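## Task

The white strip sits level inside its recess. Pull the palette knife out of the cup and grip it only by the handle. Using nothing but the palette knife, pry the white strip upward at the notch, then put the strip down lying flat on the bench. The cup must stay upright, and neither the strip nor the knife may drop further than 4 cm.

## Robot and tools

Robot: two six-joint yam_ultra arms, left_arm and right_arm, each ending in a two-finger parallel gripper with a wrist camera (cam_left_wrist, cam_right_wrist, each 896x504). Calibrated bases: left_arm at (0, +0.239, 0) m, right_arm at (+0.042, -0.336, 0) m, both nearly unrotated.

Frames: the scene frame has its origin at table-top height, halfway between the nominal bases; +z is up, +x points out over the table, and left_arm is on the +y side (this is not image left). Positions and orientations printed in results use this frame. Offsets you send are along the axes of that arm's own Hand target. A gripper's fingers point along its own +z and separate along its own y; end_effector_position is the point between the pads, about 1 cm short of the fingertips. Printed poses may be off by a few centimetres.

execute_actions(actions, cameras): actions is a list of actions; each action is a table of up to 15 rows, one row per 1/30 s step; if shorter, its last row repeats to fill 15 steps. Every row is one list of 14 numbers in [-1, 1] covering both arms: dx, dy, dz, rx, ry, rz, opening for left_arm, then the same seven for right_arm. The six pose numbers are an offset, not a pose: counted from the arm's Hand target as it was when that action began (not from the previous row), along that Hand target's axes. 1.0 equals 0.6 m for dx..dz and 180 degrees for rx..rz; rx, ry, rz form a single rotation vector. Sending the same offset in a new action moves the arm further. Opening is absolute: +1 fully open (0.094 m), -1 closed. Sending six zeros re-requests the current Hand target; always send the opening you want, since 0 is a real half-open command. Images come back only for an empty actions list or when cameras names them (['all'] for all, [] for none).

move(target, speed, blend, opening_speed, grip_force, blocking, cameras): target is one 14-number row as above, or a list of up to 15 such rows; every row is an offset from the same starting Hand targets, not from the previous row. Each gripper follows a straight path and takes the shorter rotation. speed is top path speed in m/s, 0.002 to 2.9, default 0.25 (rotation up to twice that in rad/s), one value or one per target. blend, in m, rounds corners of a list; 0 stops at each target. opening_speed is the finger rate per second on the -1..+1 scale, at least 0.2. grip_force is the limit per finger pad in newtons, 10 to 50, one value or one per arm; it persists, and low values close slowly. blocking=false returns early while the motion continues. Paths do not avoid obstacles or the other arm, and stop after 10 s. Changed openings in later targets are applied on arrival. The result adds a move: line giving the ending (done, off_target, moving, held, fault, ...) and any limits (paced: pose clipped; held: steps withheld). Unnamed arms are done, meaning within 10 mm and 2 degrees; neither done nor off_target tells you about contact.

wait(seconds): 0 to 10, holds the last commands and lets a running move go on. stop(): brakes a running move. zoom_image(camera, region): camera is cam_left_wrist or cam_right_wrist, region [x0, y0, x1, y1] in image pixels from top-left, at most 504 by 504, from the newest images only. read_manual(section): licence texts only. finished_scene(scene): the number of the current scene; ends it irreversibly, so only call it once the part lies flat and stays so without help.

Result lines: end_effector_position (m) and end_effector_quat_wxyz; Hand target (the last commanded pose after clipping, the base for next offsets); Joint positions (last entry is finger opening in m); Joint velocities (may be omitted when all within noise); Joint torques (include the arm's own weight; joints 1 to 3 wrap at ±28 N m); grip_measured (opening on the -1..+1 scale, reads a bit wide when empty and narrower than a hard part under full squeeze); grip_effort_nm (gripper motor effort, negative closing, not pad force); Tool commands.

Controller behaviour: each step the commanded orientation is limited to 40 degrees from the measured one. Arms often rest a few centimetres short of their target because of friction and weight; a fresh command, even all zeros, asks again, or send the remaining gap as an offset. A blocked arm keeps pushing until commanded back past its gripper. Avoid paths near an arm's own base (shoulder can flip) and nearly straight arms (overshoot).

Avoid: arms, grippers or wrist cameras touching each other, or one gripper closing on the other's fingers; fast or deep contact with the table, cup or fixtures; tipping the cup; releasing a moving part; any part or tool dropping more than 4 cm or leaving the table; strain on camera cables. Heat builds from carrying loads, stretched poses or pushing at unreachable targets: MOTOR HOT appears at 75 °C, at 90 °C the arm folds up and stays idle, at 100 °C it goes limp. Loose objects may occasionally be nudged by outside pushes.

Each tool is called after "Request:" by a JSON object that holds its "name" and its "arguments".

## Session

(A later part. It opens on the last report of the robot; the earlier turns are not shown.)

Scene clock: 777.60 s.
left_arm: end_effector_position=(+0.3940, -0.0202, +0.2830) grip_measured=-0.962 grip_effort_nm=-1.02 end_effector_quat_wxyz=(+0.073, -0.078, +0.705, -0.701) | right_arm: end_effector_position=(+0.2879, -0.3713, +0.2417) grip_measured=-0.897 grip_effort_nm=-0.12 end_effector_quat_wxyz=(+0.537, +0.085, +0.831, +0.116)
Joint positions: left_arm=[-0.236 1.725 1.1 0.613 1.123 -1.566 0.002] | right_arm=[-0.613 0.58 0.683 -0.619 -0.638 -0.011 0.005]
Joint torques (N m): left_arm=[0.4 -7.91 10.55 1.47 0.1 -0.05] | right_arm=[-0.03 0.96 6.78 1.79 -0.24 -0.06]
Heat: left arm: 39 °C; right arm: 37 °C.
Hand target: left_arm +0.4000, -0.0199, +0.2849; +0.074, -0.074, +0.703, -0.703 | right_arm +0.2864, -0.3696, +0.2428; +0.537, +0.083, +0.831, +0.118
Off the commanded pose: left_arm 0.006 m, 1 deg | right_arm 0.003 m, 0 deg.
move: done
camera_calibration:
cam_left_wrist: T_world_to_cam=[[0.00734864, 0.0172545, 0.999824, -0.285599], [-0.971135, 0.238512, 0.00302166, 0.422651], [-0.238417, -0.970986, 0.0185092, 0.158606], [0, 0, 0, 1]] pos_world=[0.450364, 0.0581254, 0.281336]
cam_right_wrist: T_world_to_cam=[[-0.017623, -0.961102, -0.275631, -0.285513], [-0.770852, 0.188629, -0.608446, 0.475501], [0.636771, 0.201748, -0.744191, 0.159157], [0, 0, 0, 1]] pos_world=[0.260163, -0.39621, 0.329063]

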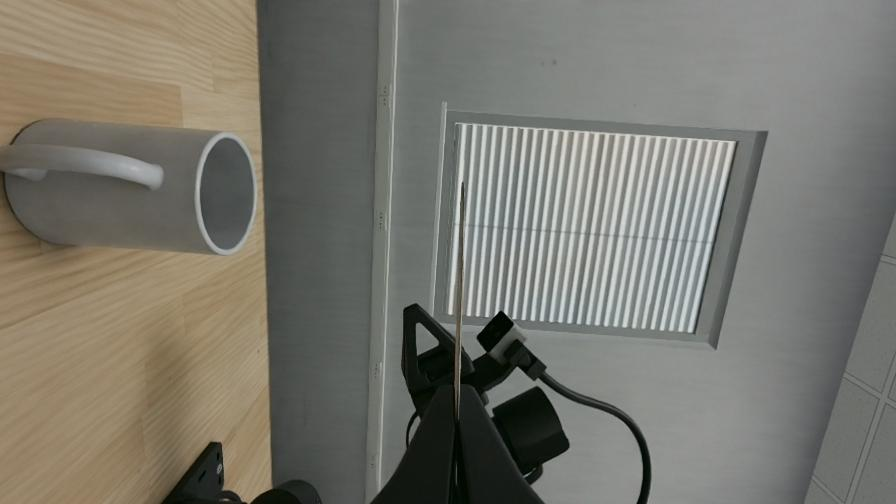

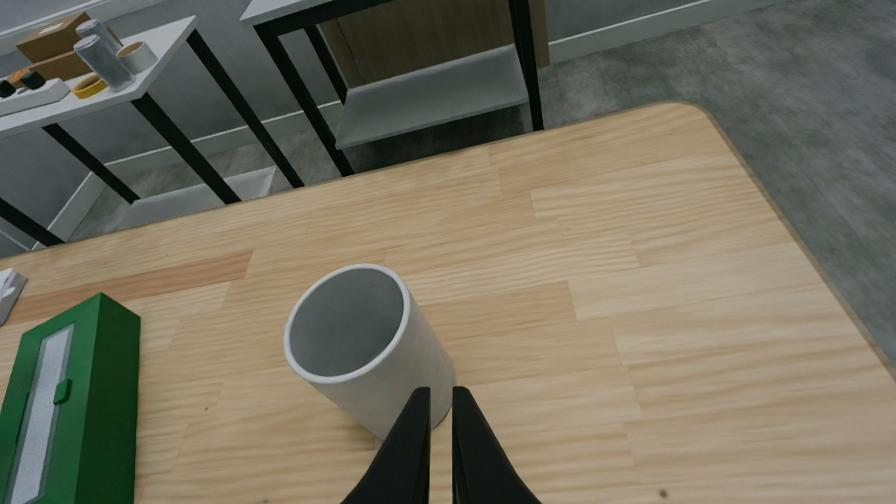

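Request:
{"name": "move", "arguments": {"target": [[-0.0238,0,-0.080,0,0,0,-1,-0.0223,0.3307,0.0472,-0.1634,-0.1993,-0.2870,-0.9],[-0.0238,0,-0.080,0,0,0,-1,0.1667,0.5553,-0.1117,-0.3268,-0.3985,-0.5740,-0.9]], "speed": 0.25, "blend": [0.03,0], "cameras": ["all"]}}

Scene clock: 873.03 s.
left_arm: end_effector_position=(+0.4020, +0.0284, +0.2833) grip_measured=-0.962 grip_effort_nm=-1.02 end_effector_quat_wxyz=(+0.073, -0.078, +0.704, -0.702) | right_arm: end_effector_position=(+0.1901, -0.0338, +0.2721) grip_measured=-0.897 grip_effort_nm=-0.12 end_effector_quat_wxyz=(+0.708, -0.703, +0.046, -0.052)
Joint positions: left_arm=[-0.101 1.725 1.1 0.613 1.258 -1.566 0.002] | right_arm=[0.761 0.913 0.443 0.48 -0.654 -1.573 0.005]
Joint torques (N m): left_arm=[0.4 -9.07 9.02 1.41 0.1 -0.04] | right_arm=[0.47 -0.91 9.13 1.67 -0.1 0.06]
Heat: left arm: 40 °C; right arm: 38 °C.
Hand target: left_arm +0.4040, +0.0301, +0.2849; +0.075, -0.074, +0.703, -0.703 | right_arm +0.1883, -0.0309, +0.2771; +0.706, -0.706, +0.044, -0.043
Off the commanded pose: left_arm 0.003 m, 1 deg | right_arm 0.006 m, 1 deg.
move: done
camera_calibration:
cam_left_wrist: T_world_to_cam=[[0.00793767, 0.0188623, 0.999791, -0.287029], [-0.971209, 0.238209, 0.00321665, 0.418936], [-0.238098, -0.971031, 0.02021, 0.207105], [0, 0, 0, 1]] pos_world=[0.458464, 0.106725, 0.281436]
cam_right_wrist: T_world_to_cam=[[-0.0178246, -0.0105198, 0.999786, -0.269348], [0.827602, -0.561246, 0.00884939, -0.142152], [0.561032, 0.827582, 0.0187102, 0.00395332], [0, 0, 0, 1]] pos_world=[0.110626, -0.0858872, 0.270475]

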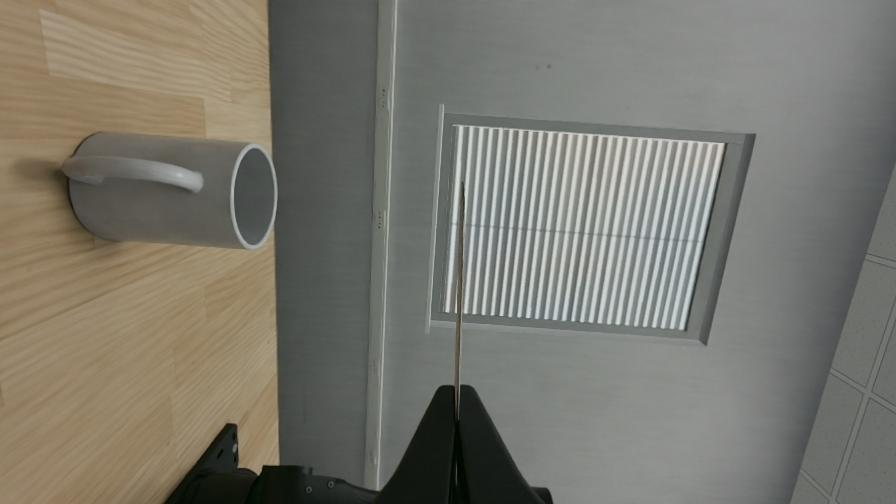

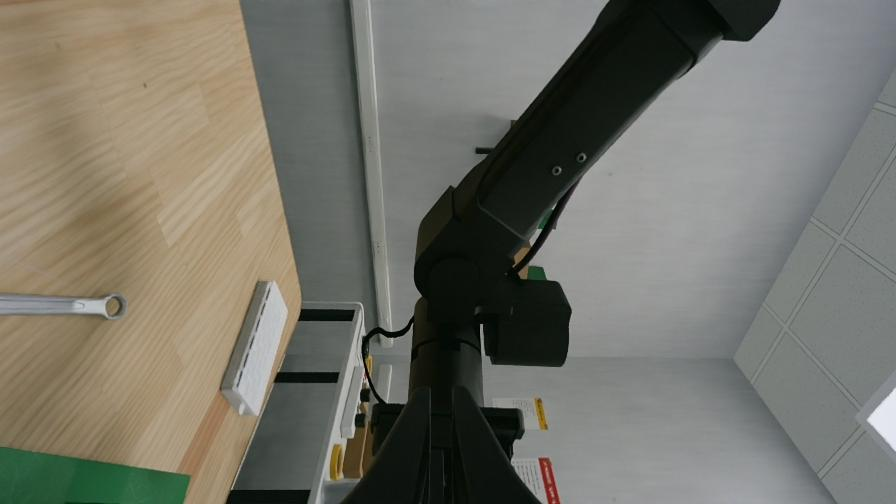

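Request:
{"name": "move", "arguments": {"target": [0,0,0,0,0,0,-1,0,0,0,0,0,0,0.3], "cameras": ["cam_right_wrist"]}}

Scene clock: 878.67 s.
left_arm: end_effector_position=(+0.4020, +0.0284, +0.2833) grip_measured=-0.962 grip_effort_nm=-1.02 end_effector_quat_wxyz=(+0.073, -0.078, +0.704, -0.702) | right_arm: end_effector_position=(+0.1901, -0.0338, +0.2719) grip_measured=+0.297 grip_effort_nm=0.18 end_effector_quat_wxyz=(+0.708, -0.703, +0.046, -0.052)
Joint positions: left_arm=[-0.101 1.725 1.1 0.613 1.258 -1.566 0.002] | right_arm=[0.761 0.913 0.443 0.479 -0.654 -1.574 0.061]
Joint torques (N m): left_arm=[0.39 -9.03 9.01 1.4 0.08 -0.05] | right_arm=[0.5 -0.91 9.11 1.65 -0.1 0.01]
Heat: left arm: 39 °C; right arm: 38 °C.
Hand target: left_arm +0.4040, +0.0301, +0.2849; +0.075, -0.074, +0.703, -0.703 | right_arm +0.1883, -0.0309, +0.2771; +0.706, -0.706, +0.044, -0.043
Off the commanded pose: left_arm 0.003 m, 0 deg | right_arm 0.006 m, 1 deg.
move: done
camera_calibration:
cam_right_wrist: T_world_to_cam=[[-0.0181008, -0.00985389, 0.999788, -0.269161], [0.827592, -0.561251, 0.00945159, -0.142313], [0.561039, 0.827587, 0.0183141, 0.00406222], [0, 0, 0, 1]] pos_world=[0.110626, -0.0858875, 0.270375]
Images, in order (width x height): cam_right_wrist 896x504.

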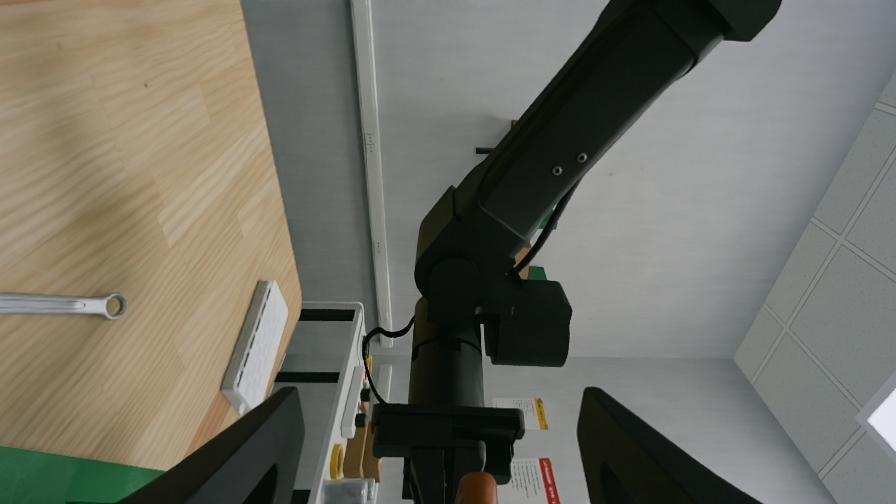

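Request:
{"name": "zoom_image", "arguments": {"camera": "cam_right_wrist", "region": [340, 380, 620, 504]}}

Scaled by 1.800.

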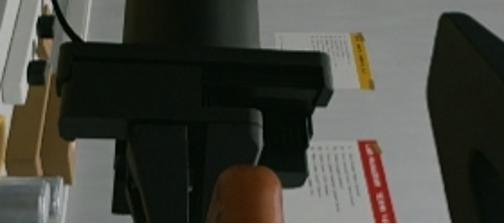

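Request:
{"name": "move", "arguments": {"target": [0,0,0,0,0,0,-1,0.1335,-0.0150,0.0478,0,0,0,0.3], "speed": 0.12, "cameras": ["all"]}}

Scene clock: 915.53 s.
left_arm: end_effector_position=(+0.4020, +0.0284, +0.2833) grip_measured=-0.962 grip_effort_nm=-1.02 end_effector_quat_wxyz=(+0.073, -0.078, +0.704, -0.702) | right_arm: end_effector_position=(+0.2691, -0.0142, +0.2782) grip_measured=+0.297 grip_effort_nm=0.18 end_effector_quat_wxyz=(+0.702, -0.709, +0.050, -0.046)
Joint positions: left_arm=[-0.101 1.725 1.1 0.613 1.258 -1.566 0.002] | right_arm=[0.591 1.271 0.668 0.587 -0.827 -1.578 0.061]
Joint torques (N m): left_arm=[0.39 -9.06 8.95 1.39 0.08 -0.04] | right_arm=[-0.43 -3.19 8.7 1.9 -0.21 0.03]
Heat: left arm: 39 °C; right arm: 37 °C.
Hand target: left_arm +0.4040, +0.0301, +0.2849; +0.075, -0.074, +0.703, -0.703 | right_arm +0.2712, -0.0123, +0.2860; +0.706, -0.706, +0.044, -0.043
Off the commanded pose: left_arm 0.003 m, 0 deg | right_arm 0.008 m, 1 deg.
move: done
camera_calibration:
cam_left_wrist: T_world_to_cam=[[0.00793767, 0.0188623, 0.999791, -0.287029], [-0.971209, 0.238209, 0.00321665, 0.418936], [-0.238098, -0.971031, 0.02021, 0.207105], [0, 0, 0, 1]] pos_world=[0.458464, 0.106725, 0.281436]
cam_right_wrist: T_world_to_cam=[[-0.002506, 0.00628289, 0.999977, -0.277839], [0.829443, -0.558563, 0.0055881, -0.196111], [0.558586, 0.829438, -0.00381153, -0.0496763], [0, 0, 0, 1]] pos_world=[0.189715, -0.0665916, 0.278739]

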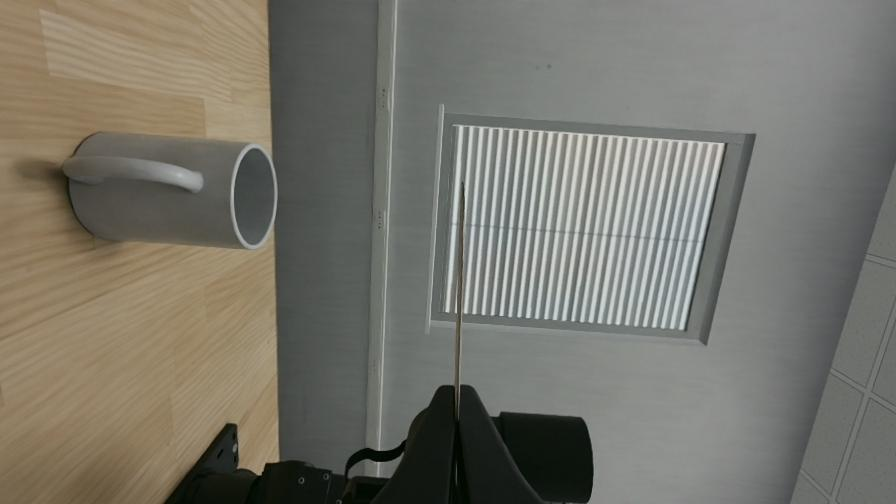

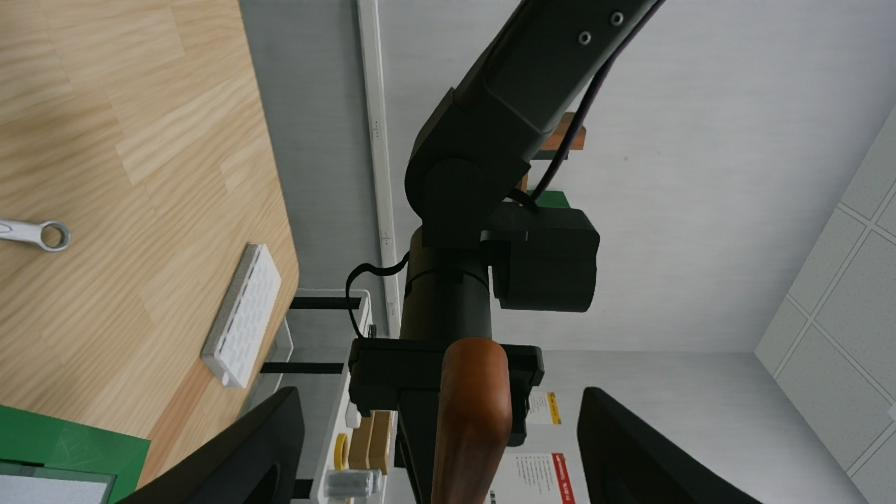

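Request:
{"name": "move", "arguments": {"target": [0,0,0,0,0,0,-1,0.0333,-0.0092,0.0275,0,0,0,0.3], "speed": 0.08, "cameras": ["all"]}}

Scene clock: 931.60 s.
left_arm: end_effector_position=(+0.4020, +0.0284, +0.2833) grip_measured=-0.962 grip_effort_nm=-1.02 end_effector_quat_wxyz=(+0.073, -0.078, +0.704, -0.702) | right_arm: end_effector_position=(+0.2893, +0.0005, +0.2851) grip_measured=+0.297 grip_effort_nm=0.18 end_effector_quat_wxyz=(+0.703, -0.709, +0.047, -0.045)
Joint positions: left_arm=[-0.101 1.725 1.1 0.613 1.258 -1.566 0.002] | right_arm=[0.591 1.371 0.767 0.591 -0.831 -1.578 0.061]
Joint torques (N m): left_arm=[0.39 -9.07 9.05 1.4 0.09 -0.05] | right_arm=[-0.69 -3.9 8.7 1.88 -0.19 0.04]
Heat: left arm: 38 °C; right arm: 38 °C.
Hand target: left_arm +0.4040, +0.0301, +0.2849; +0.075, -0.074, +0.703, -0.703 | right_arm +0.2932, +0.0017, +0.2914; +0.706, -0.706, +0.044, -0.043
Off the commanded pose: left_arm 0.003 m, 0 deg | right_arm 0.008 m, 1 deg.
move: done
camera_calibration:
cam_left_wrist: T_world_to_cam=[[0.00793767, 0.0188623, 0.999791, -0.287029], [-0.971209, 0.238209, 0.00321665, 0.418936], [-0.238098, -0.971031, 0.02021, 0.207105], [0, 0, 0, 1]] pos_world=[0.458464, 0.106725, 0.281436]
cam_right_wrist: T_world_to_cam=[[-0.00529272, 0.00426143, 0.999977, -0.284004], [0.831556, -0.555399, 0.00676815, -0.205692], [0.555415, 0.831573, -0.000604043, -0.0730497], [0, 0, 0, 1]] pos_world=[0.210114, -0.0522847, 0.285345]

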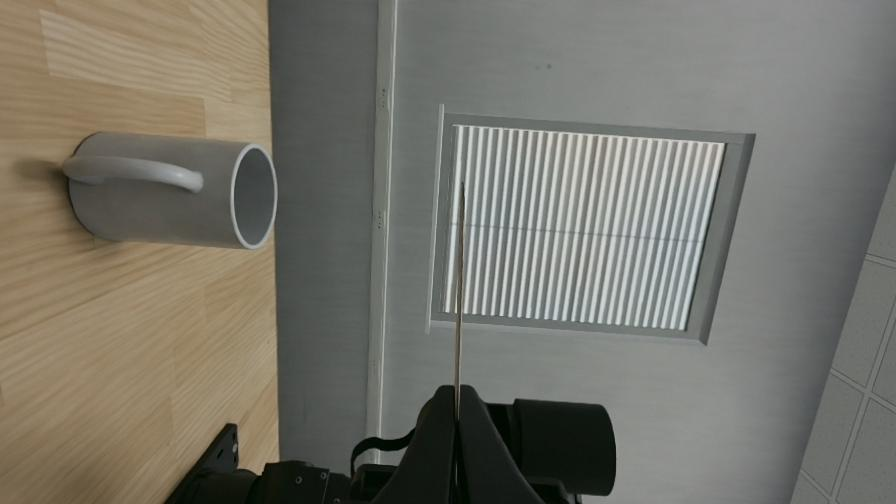

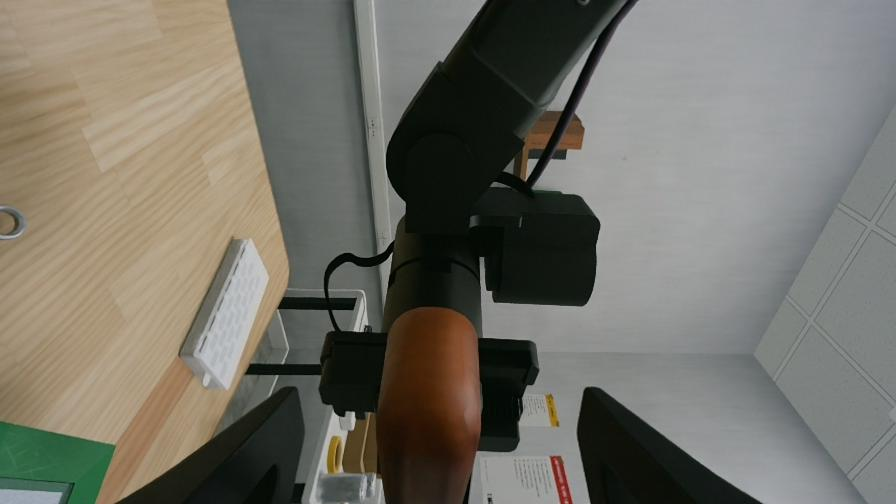

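Request:
{"name": "move", "arguments": {"target": [0,0,0,0,0,0,-1,0,0,0,0,0,0,-1], "opening_speed": 0.4, "cameras": ["all"]}}

Scene clock: 950.00 s.
left_arm: end_effector_position=(+0.4020, +0.0284, +0.2850) grip_measured=-0.962 grip_effort_nm=-1.02 end_effector_quat_wxyz=(+0.076, -0.076, +0.703, -0.703) | right_arm: end_effector_position=(+0.2894, +0.0009, +0.2830) grip_measured=-0.775 grip_effort_nm=-1.00 end_effector_quat_wxyz=(+0.701, -0.710, +0.051, -0.040)
Joint positions: left_arm=[-0.101 1.725 1.1 0.627 1.258 -1.572 0.002] | right_arm=[0.591 1.376 0.767 0.589 -0.833 -1.57 0.011]
Joint torques (N m): left_arm=[0.39 -9.03 8.95 1.28 0.08 0] | right_arm=[-0.7 -4.3 8.69 1.91 -0.17 -0.04]
Heat: left arm: 38 °C; right arm: 38 °C.
Hand target: left_arm +0.4040, +0.0301, +0.2850; +0.075, -0.074, +0.703, -0.703 | right_arm +0.2932, +0.0017, +0.2914; +0.706, -0.706, +0.044, -0.043
Off the commanded pose: left_arm 0.003 m, 0 deg | right_arm 0.009 m, 1 deg.
move: done
camera_calibration:
cam_left_wrist: T_world_to_cam=[[0.000251065, 0.0215322, 0.999768, -0.285679], [-0.97114, 0.238461, -0.00489191, 0.421097], [-0.238511, -0.970913, 0.0209706, 0.206907], [0, 0, 0, 1]] pos_world=[0.458365, 0.106625, 0.283334]
cam_right_wrist: T_world_to_cam=[[0.00826707, 0.00707036, 0.999941, -0.285778], [0.832775, -0.553604, -0.0029706, -0.203153], [0.55355, 0.83275, -0.0104647, -0.0702045], [0, 0, 0, 1]] pos_world=[0.210405, -0.051983, 0.284423]

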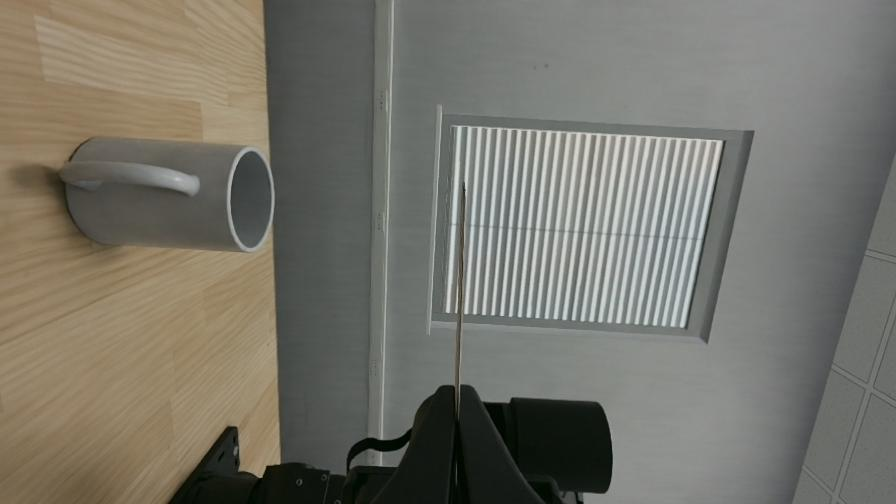

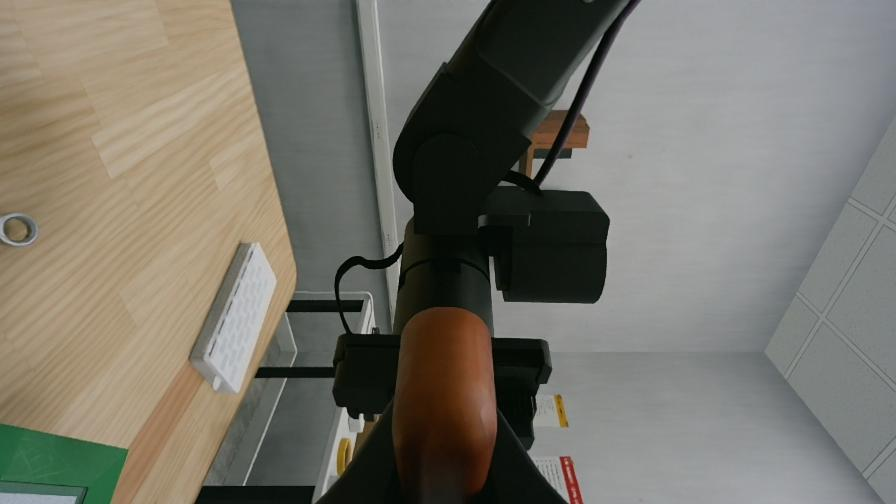

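Request:
{"name": "move", "arguments": {"target": [0,0,0,0,0,0,-0.4,0,0,0,0,0,0,-1], "opening_speed": 0.4, "cameras": ["all"]}}

Scene clock: 962.83 s.
left_arm: end_effector_position=(+0.4019, +0.0284, +0.2851) grip_measured=-0.402 grip_effort_nm=0.13 end_effector_quat_wxyz=(+0.076, -0.075, +0.703, -0.703) | right_arm: end_effector_position=(+0.2894, +0.0009, +0.2830) grip_measured=-0.775 grip_effort_nm=-1.00 end_effector_quat_wxyz=(+0.701, -0.710, +0.050, -0.041)
Joint positions: left_arm=[-0.101 1.725 1.1 0.627 1.258 -1.572 0.028] | right_arm=[0.591 1.376 0.767 0.589 -0.833 -1.574 0.011]
Joint torques (N m): left_arm=[0.42 -9.02 8.92 1.28 0.08 0.01] | right_arm=[-0.7 -4.31 8.68 1.9 -0.17 0]
Heat: left arm: 38 °C; right arm: 38 °C.
Hand target: left_arm +0.4040, +0.0301, +0.2850; +0.075, -0.074, +0.703, -0.703 | right_arm +0.2932, +0.0017, +0.2914; +0.706, -0.706, +0.044, -0.043
Off the commanded pose: left_arm 0.003 m, 0 deg | right_arm 0.009 m, 1 deg.
move: done
camera_calibration:
cam_left_wrist: T_world_to_cam=[[-0.0000553485, 0.0215051, 0.999769, -0.285636], [-0.971039, 0.238864, -0.00519175, 0.421094], [-0.238921, -0.970815, 0.0208691, 0.207111], [0, 0, 0, 1]] pos_world=[0.458366, 0.106625, 0.283434]
cam_right_wrist: T_world_to_cam=[[0.00410179, 0.00764986, 0.999962, -0.284583], [0.832837, -0.553518, 0.000818244, -0.204241], [0.553504, 0.832802, -0.0086415, -0.0707142], [0, 0, 0, 1]] pos_world=[0.210407, -0.0519832, 0.284128]

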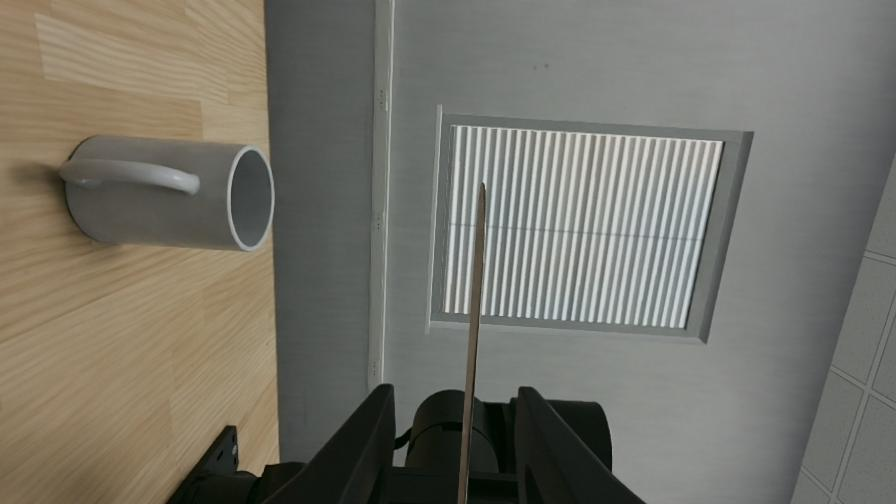

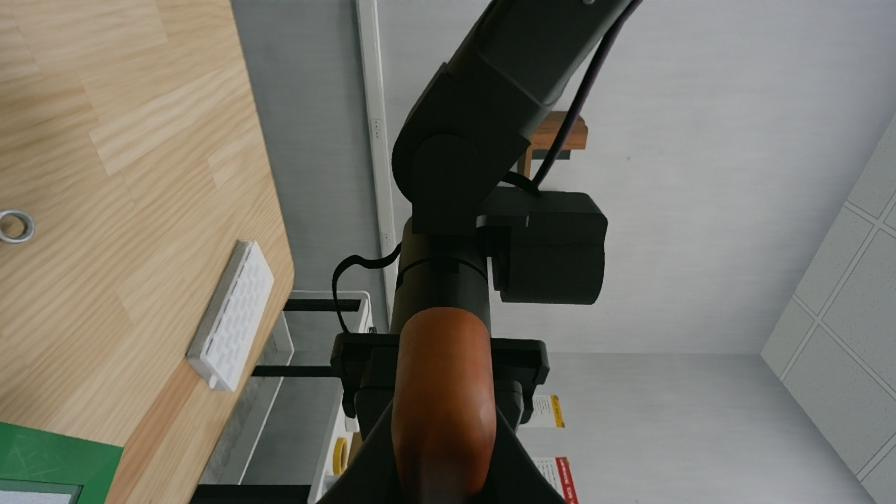

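Request:
{"name": "move", "arguments": {"target": [0,0,-0.1667,0,0,0,-0.4,0,0,0,0,0,0,-1], "speed": 0.15, "cameras": ["cam_left_wrist"]}}

Scene clock: 969.90 s.
left_arm: end_effector_position=(+0.3925, +0.1297, +0.2761) grip_measured=-0.402 grip_effort_nm=0.13 end_effector_quat_wxyz=(+0.068, -0.089, +0.702, -0.703) | right_arm: end_effector_position=(+0.2894, +0.0009, +0.2830) grip_measured=-0.775 grip_effort_nm=-1.00 end_effector_quat_wxyz=(+0.701, -0.710, +0.050, -0.041)
Joint positions: left_arm=[0.18 1.713 1.058 0.627 1.532 -1.572 0.028] | right_arm=[0.591 1.376 0.767 0.589 -0.833 -1.574 0.011]
Joint torques (N m): left_arm=[-0.12 -12.93 6.65 1.18 0.12 0.02] | right_arm=[-0.7 -4.31 8.69 1.9 -0.17 0]
Heat: left arm: 38 °C; right arm: 38 °C.
Hand target: left_arm +0.3831, +0.1278, +0.2848; +0.074, -0.074, +0.703, -0.703 | right_arm +0.2932, +0.0017, +0.2914; +0.706, -0.706, +0.044, -0.043
Off the commanded pose: left_arm 0.013 m, 2 deg | right_arm 0.009 m, 1 deg.
move: off_target (left_arm)
camera_calibration:
cam_left_wrist: T_world_to_cam=[[0.0293723, 0.026416, 0.999219, -0.290893], [-0.972562, 0.231558, 0.022467, 0.381599], [-0.230784, -0.972462, 0.0324926, 0.297185], [0, 0, 0, 1]] pos_world=[0.448258, 0.208323, 0.272436]
Images, in order (width x height): cam_left_wrist 896x504.

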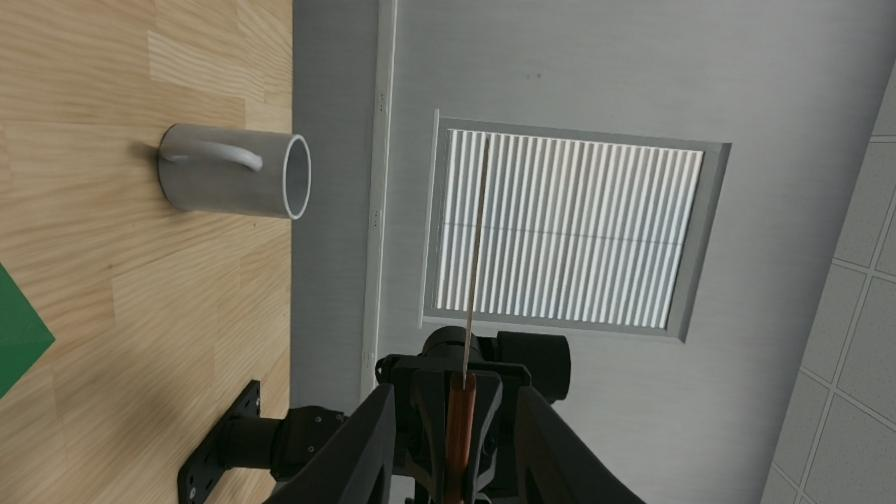

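Request:
{"name": "zoom_image", "arguments": {"camera": "cam_left_wrist", "region": [370, 120, 610, 504]}}

Scaled by 1.312.

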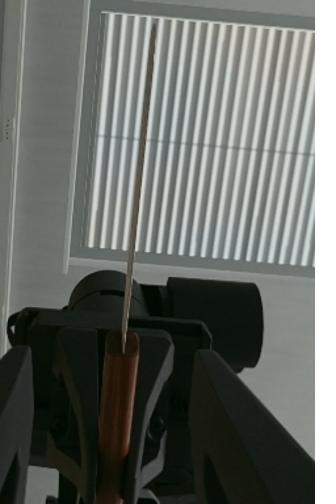

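Request:
{"name": "move", "arguments": {"target": [0.0105,0.3163,-0.0400,-0.1379,0.0350,0.4809,-0.9,0,0,0,0,0,0,-1], "speed": 0.2, "cameras": ["all"]}}

Scene clock: 1031.73 s.
left_arm: end_effector_position=(+0.3694, +0.1523, +0.0913) grip_measured=-0.898 grip_effort_nm=-0.11 end_effector_quat_wxyz=(+0.480, +0.439, +0.694, -0.310) | right_arm: end_effector_position=(+0.2894, +0.0009, +0.2830) grip_measured=-0.775 grip_effort_nm=-1.00 end_effector_quat_wxyz=(+0.701, -0.710, +0.050, -0.041)
Joint positions: left_arm=[0.213 1.786 0.849 -0.107 1.156 0.995 0.005] | right_arm=[0.591 1.376 0.767 0.589 -0.833 -1.574 0.011]
Joint torques (N m): left_arm=[-0.62 -8.35 8.61 0.68 0.49 0.15] | right_arm=[-0.7 -4.31 8.69 1.9 -0.18 0]
Heat: left arm: 35 °C; right arm: 38 °C.
Hand target: left_arm +0.3719, +0.1500, +0.0950; +0.481, +0.446, +0.687, -0.312 | right_arm +0.2932, +0.0017, +0.2914; +0.706, -0.706, +0.044, -0.043
Off the commanded pose: left_arm 0.005 m, 1 deg | right_arm 0.009 m, 1 deg.
move: done
camera_calibration:
cam_left_wrist: T_world_to_cam=[[-0.913088, -0.40725, 0.0204109, 0.397322], [-0.307974, 0.655965, -0.689102, 0.112958], [0.267248, -0.635497, -0.724377, 0.153692], [0, 0, 0, 1]] pos_world=[0.356504, 0.185384, 0.18106]
cam_right_wrist: T_world_to_cam=[[0.00410179, 0.00764986, 0.999962, -0.284583], [0.832837, -0.553518, 0.000818244, -0.204241], [0.553504, 0.832802, -0.0086415, -0.0707142], [0, 0, 0, 1]] pos_world=[0.210407, -0.0519832, 0.284128]

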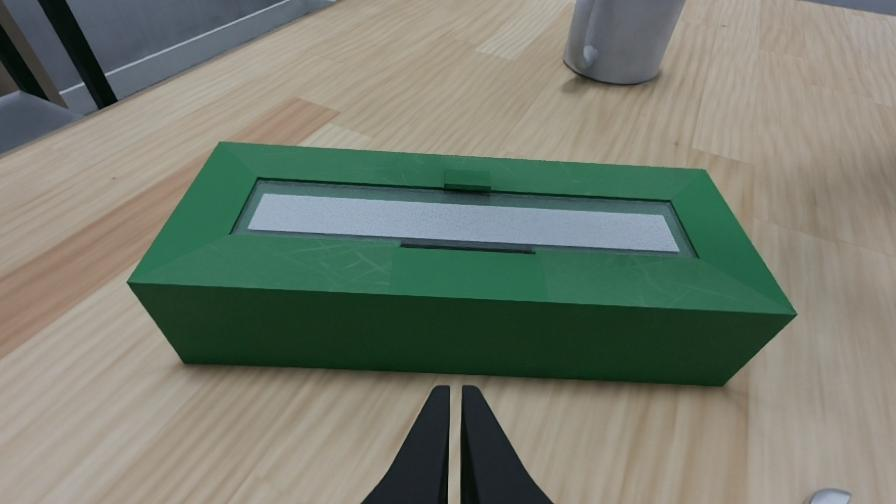

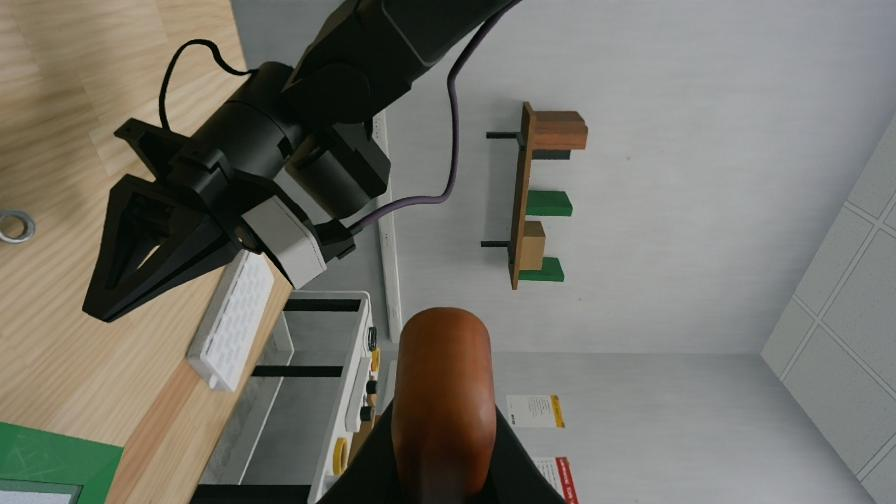

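Request:
{"name": "zoom_image", "arguments": {"camera": "cam_left_wrist", "region": [380, 160, 560, 270]}}

Request:
{"name": "zoom_image", "arguments": {"camera": "cam_left_wrist", "region": [220, 150, 460, 270]}}

Request:
{"name": "zoom_image", "arguments": {"camera": "cam_left_wrist", "region": [480, 150, 720, 270]}}

Scaled by 2.800.

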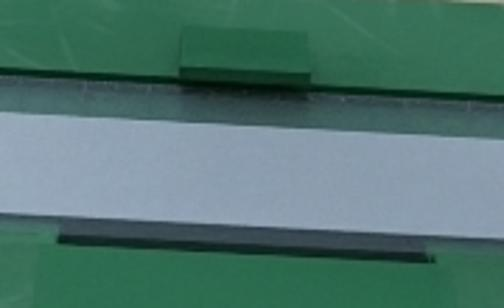

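Scaled by 2.100.

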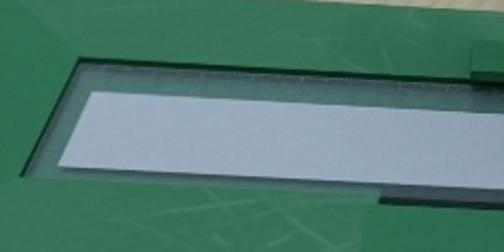

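Scaled by 2.100.

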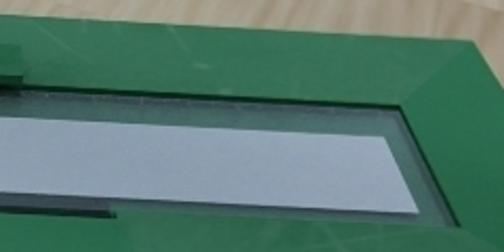

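Request:
{"name": "move", "arguments": {"target": [0,0,0,0,0,0,-0.9,0.1673,0.0273,0.1252,0.1740,0.3433,0.5053,-1], "speed": 0.25, "cameras": ["all"]}}

Scene clock: 1098.27 s.
left_arm: end_effector_position=(+0.3692, +0.1523, +0.0912) grip_measured=-0.898 grip_effort_nm=-0.11 end_effector_quat_wxyz=(+0.480, +0.439, +0.694, -0.310) | right_arm: end_effector_position=(+0.4003, +0.0596, +0.2743) grip_measured=-0.775 grip_effort_nm=-1.00 end_effector_quat_wxyz=(+0.555, -0.175, +0.804, +0.120)
Joint positions: left_arm=[0.213 1.786 0.849 -0.108 1.156 0.996 0.005] | right_arm=[0.988 1.756 1.473 -0.142 0.536 0.225 0.011]
Joint torques (N m): left_arm=[-0.62 -8.31 8.61 0.71 0.5 0.13] | right_arm=[0.38 -7.46 9.43 1.79 0.27 0.08]
Heat: left arm: 35 °C; right arm: 39 °C.
Hand target: left_arm +0.3719, +0.1500, +0.0950; +0.481, +0.446, +0.687, -0.312 | right_arm +0.4020, +0.0639, +0.2750; +0.554, -0.171, +0.806, +0.118
Off the commanded pose: left_arm 0.005 m, 1 deg | right_arm 0.005 m, 1 deg.
move: done
camera_calibration:
cam_left_wrist: T_world_to_cam=[[-0.913242, -0.406886, 0.0207843, 0.397153], [-0.308052, 0.656226, -0.688818, 0.112786], [0.266632, -0.635461, -0.724636, 0.153906], [0, 0, 0, 1]] pos_world=[0.356404, 0.185384, 0.18096]
cam_right_wrist: T_world_to_cam=[[0.413871, -0.910266, 0.0112388, -0.114903], [-0.662686, -0.309722, -0.68185, 0.507332], [0.624146, 0.27475, -0.731406, 0.0222074], [0, 0, 0, 1]] pos_world=[0.369896, 0.0464385, 0.363458]

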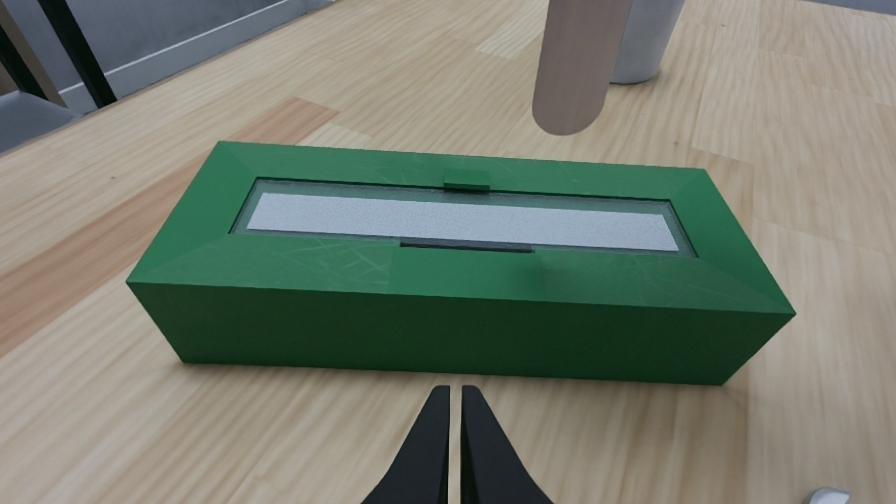

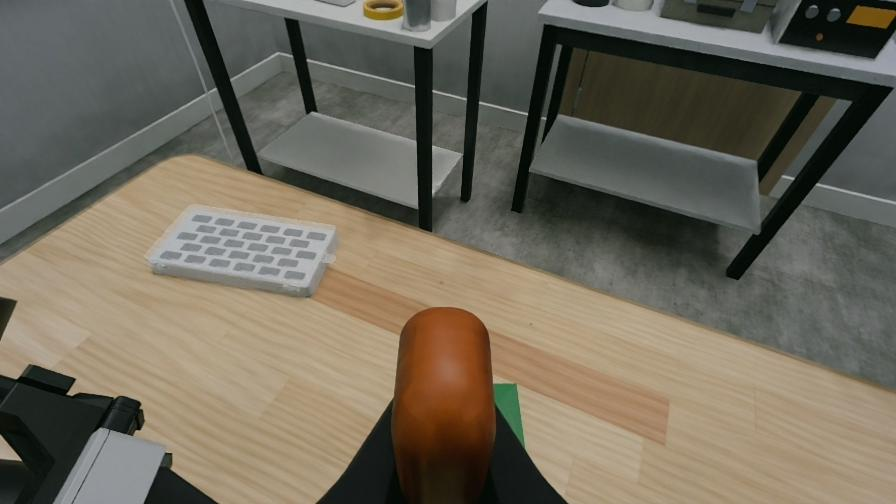

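Request:
{"name": "move", "arguments": {"target": [0.0403,-0.0037,0.0208,0,-0.1111,0,-0.9,0,0,0,0,0,0,-1], "speed": 0.15, "cameras": ["cam_left_wrist"]}}

Scene clock: 1134.37 s.
left_arm: end_effector_position=(+0.3724, +0.1453, +0.0709) grip_measured=-0.898 grip_effort_nm=-0.11 end_effector_quat_wxyz=(+0.580, +0.382, +0.602, -0.394) | right_arm: end_effector_position=(+0.4002, +0.0595, +0.2741) grip_measured=-0.775 grip_effort_nm=-1.00 end_effector_quat_wxyz=(+0.555, -0.176, +0.804, +0.120)
Joint positions: left_arm=[0.227 2.232 0.648 1.484 1.392 0.068 0.005] | right_arm=[0.988 1.756 1.473 -0.143 0.536 0.226 0.011]
Joint torques (N m): left_arm=[0.05 -7.83 2.93 1.93 -0.02 -0.03] | right_arm=[0.36 -7.47 9.43 1.79 0.28 0.05]
Heat: left arm: 35 °C; right arm: 40 °C.
Hand target: left_arm +0.3713, +0.1459, +0.0681; +0.593, +0.385, +0.593, -0.385 | right_arm +0.4019, +0.0638, +0.2749; +0.554, -0.171, +0.806, +0.118
Off the commanded pose: left_arm 0.003 m, 2 deg | right_arm 0.005 m, 1 deg.
move: done
camera_calibration:
cam_left_wrist: T_world_to_cam=[[-0.924937, -0.378319, 0.0369582, 0.396771], [-0.202738, 0.408736, -0.889849, 0.115306], [0.321541, -0.830548, -0.454755, 0.122699], [0, 0, 0, 1]] pos_world=[0.350913, 0.204884, 0.143739]
Images, in order (width x height): cam_left_wrist 896x504.

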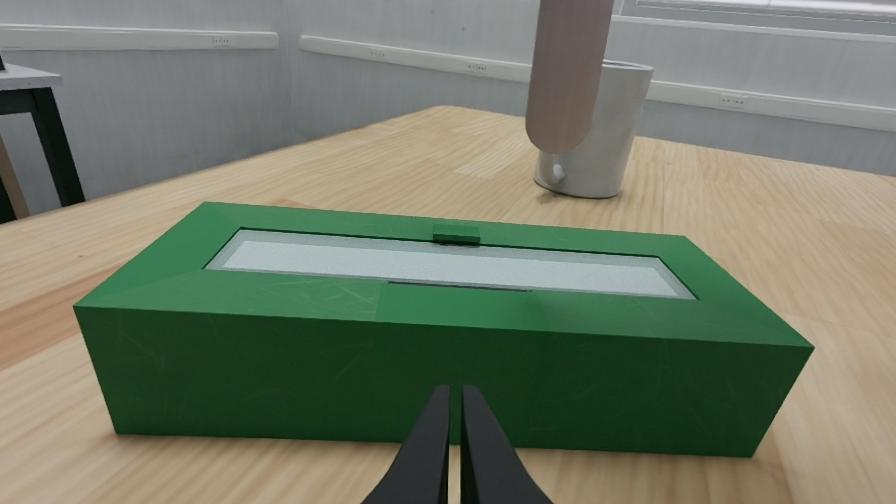

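Request:
{"name": "zoom_image", "arguments": {"camera": "cam_left_wrist", "region": [480, 0, 680, 200]}}

Request:
{"name": "zoom_image", "arguments": {"camera": "cam_left_wrist", "region": [370, 210, 560, 310]}}

Scaled by 2.520.

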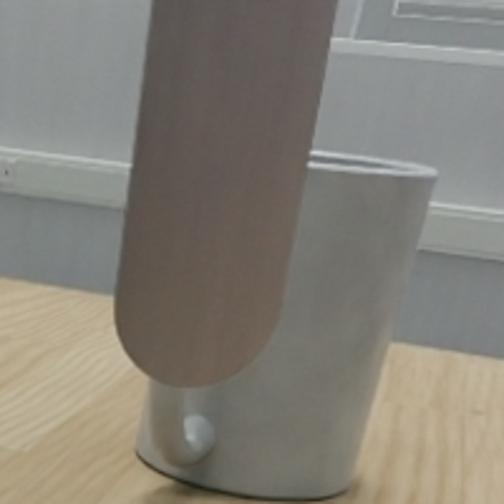

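Scaled by 2.653.

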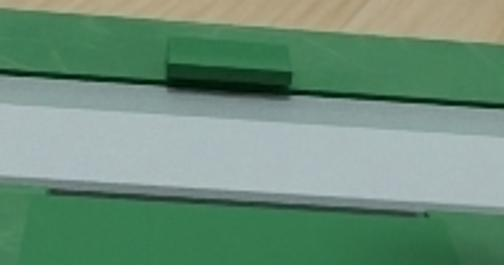

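Request:
{"name": "move", "arguments": {"target": [[0,0,0,0,0,0,-0.9,0.0012,-0.0007,-0.1427,0,0,0,-1],[-0.0248,0.0023,0.0757,0,0.3056,0,-0.9,0.0012,-0.0007,-0.1427,0,0,0,-1]], "speed": 0.2, "cameras": ["all"]}}

Scene clock: 1223.03 s.
left_arm: end_effector_position=(+0.3896, +0.1072, +0.0845) grip_measured=-0.898 grip_effort_nm=-0.11 end_effector_quat_wxyz=(+0.259, +0.521, +0.798, -0.157) | right_arm: end_effector_position=(+0.3309, +0.0370, +0.3116) grip_measured=-0.775 grip_effort_nm=-1.00 end_effector_quat_wxyz=(+0.558, -0.172, +0.801, +0.128)
Joint positions: left_arm=[-0.117 1.806 1.252 -0.656 0.51 0.947 0.005] | right_arm=[1.126 1.554 1.399 -0.294 0.656 0.299 0.011]
Joint torques (N m): left_arm=[-0.32 -8.38 9.74 0.62 0.27 -0.06] | right_arm=[0.17 -8.09 5.53 1.72 0.34 0.06]
Heat: left arm: 38 °C; right arm: 40 °C.
Hand target: left_arm +0.3911, +0.1050, +0.0829; +0.252, +0.519, +0.800, -0.164 | right_arm +0.3290, +0.0308, +0.3050; +0.554, -0.171, +0.806, +0.118
Off the commanded pose: left_arm 0.003 m, 1 deg | right_arm 0.009 m, 1 deg.
move: done
camera_calibration:
cam_left_wrist: T_world_to_cam=[[-0.915683, -0.4019, -0.0000238258, 0.399743], [-0.396796, 0.904062, -0.158822, 0.107239], [0.063852, -0.145421, -0.987307, 0.163585], [0, 0, 0, 1]] pos_world=[0.398144, 0.0874945, 0.17855]
cam_right_wrist: T_world_to_cam=[[0.417421, -0.908709, -0.00287607, -0.103973], [-0.65818, -0.300154, -0.69044, 0.480606], [0.626546, 0.290097, -0.723384, 0.0951634], [0, 0, 0, 1]] pos_world=[0.300101, 0.0221679, 0.40037]

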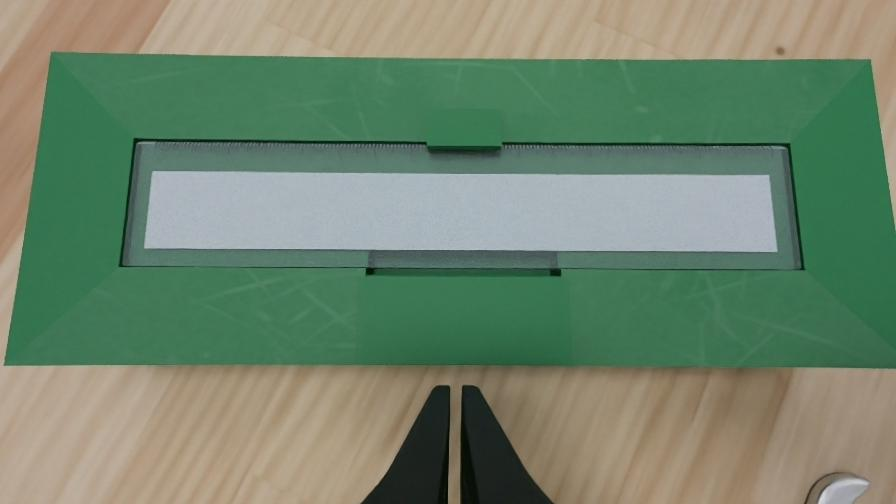

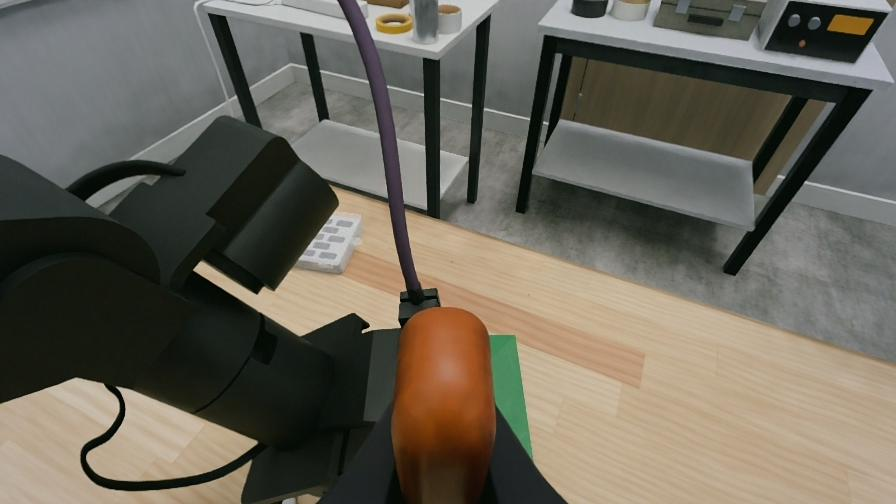

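Request:
{"name": "zoom_image", "arguments": {"camera": "cam_left_wrist", "region": [350, 230, 580, 290]}}

Request:
{"name": "zoom_image", "arguments": {"camera": "cam_left_wrist", "region": [100, 120, 260, 290]}}

Request:
{"name": "zoom_image", "arguments": {"camera": "cam_left_wrist", "region": [400, 95, 530, 265]}}

Scaled by 2.191.

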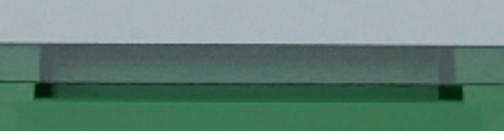

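Scaled by 2.965.

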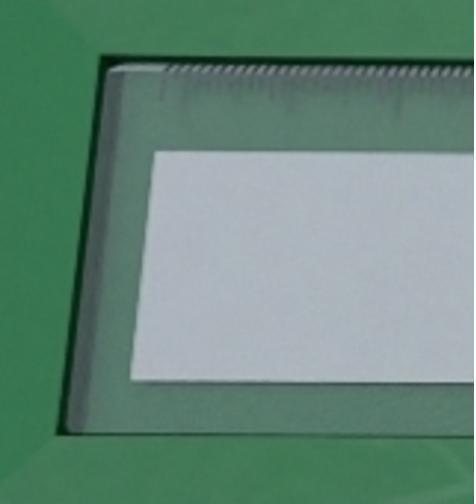

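Scaled by 2.965.

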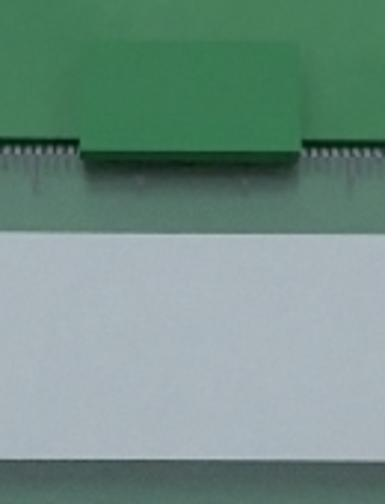

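Request:
{"name": "move", "arguments": {"target": [[0.0553,0.0013,-0.0633,0,-0.1944,0,-0.9,0,0,0,0,0,0,-1],[0.0553,0.0013,-0.0633,0,-0.1944,0,-0.9,-0.0028,0.0087,0.1933,0,0,0,-1]], "speed": [0.2,0.12], "cameras": ["cam_left_wrist"]}}

Scene clock: 1293.17 s.
left_arm: end_effector_position=(+0.3749, +0.1518, +0.0934) grip_measured=-0.898 grip_effort_nm=-0.11 end_effector_quat_wxyz=(+0.475, +0.447, +0.695, -0.304) | right_arm: end_effector_position=(+0.4211, +0.0731, +0.2582) grip_measured=-0.775 grip_effort_nm=-1.00 end_effector_quat_wxyz=(+0.547, -0.174, +0.812, +0.109)
Joint positions: left_arm=[0.204 1.794 0.888 -0.151 1.139 1.016 0.005] | right_arm=[0.967 1.861 1.564 -0.157 0.529 0.227 0.011]
Joint torques (N m): left_arm=[0.12 -9.17 5.71 1.05 0.66 -0.01] | right_arm=[-0.25 -8.59 9.36 2.11 0.07 -0.08]
Heat: left arm: 36 °C; right arm: 40 °C.
Hand target: left_arm +0.3719, +0.1501, +0.0951; +0.481, +0.446, +0.687, -0.312 | right_arm +0.4263, +0.0799, +0.2648; +0.554, -0.171, +0.806, +0.118
Off the commanded pose: left_arm 0.004 m, 1 deg | right_arm 0.011 m, 1 deg.
move: off_target (right_arm)
camera_calibration:
cam_left_wrist: T_world_to_cam=[[-0.916093, -0.40084, 0.0100156, 0.40331], [-0.301538, 0.67225, -0.676132, 0.110296], [0.264288, -0.62242, -0.736712, 0.1537], [0, 0, 0, 1]] pos_world=[0.362107, 0.183183, 0.183768]
Images, in order (width x height): cam_left_wrist 896x504.

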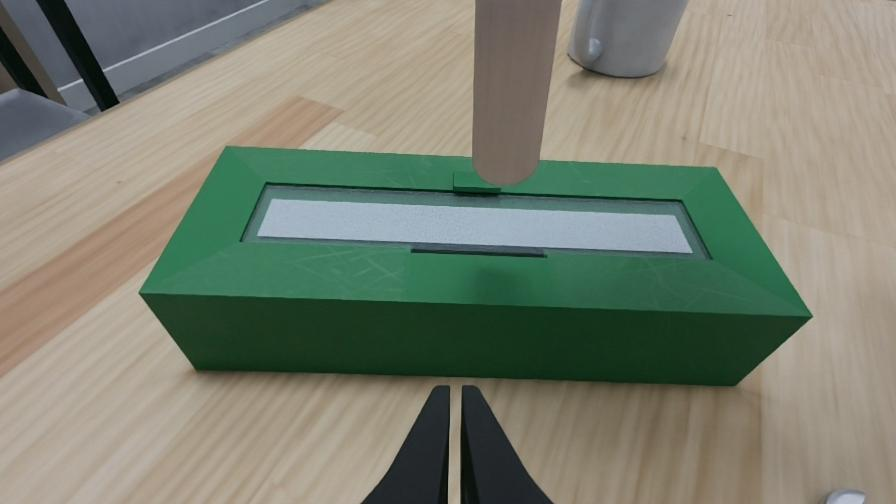

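Request:
{"name": "zoom_image", "arguments": {"camera": "cam_left_wrist", "region": [420, 0, 620, 200]}}

Request:
{"name": "zoom_image", "arguments": {"camera": "cam_left_wrist", "region": [390, 150, 590, 300]}}

Scaled by 2.520.

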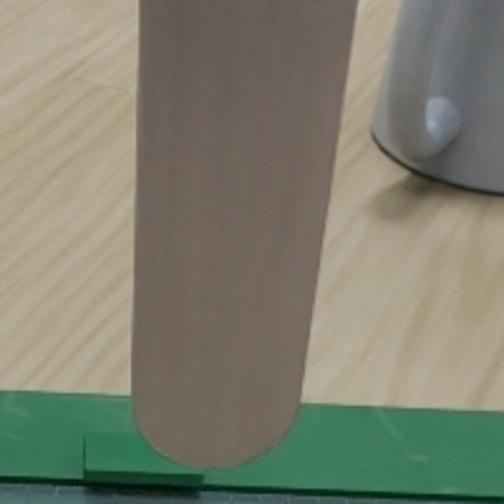

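Scaled by 2.520.

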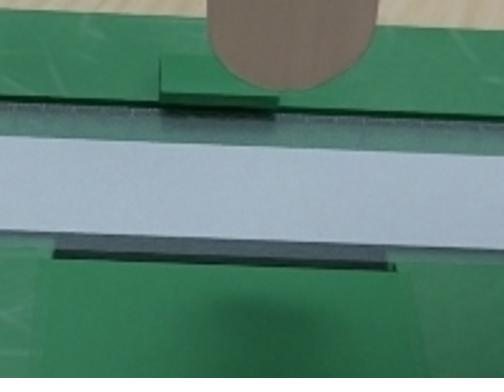

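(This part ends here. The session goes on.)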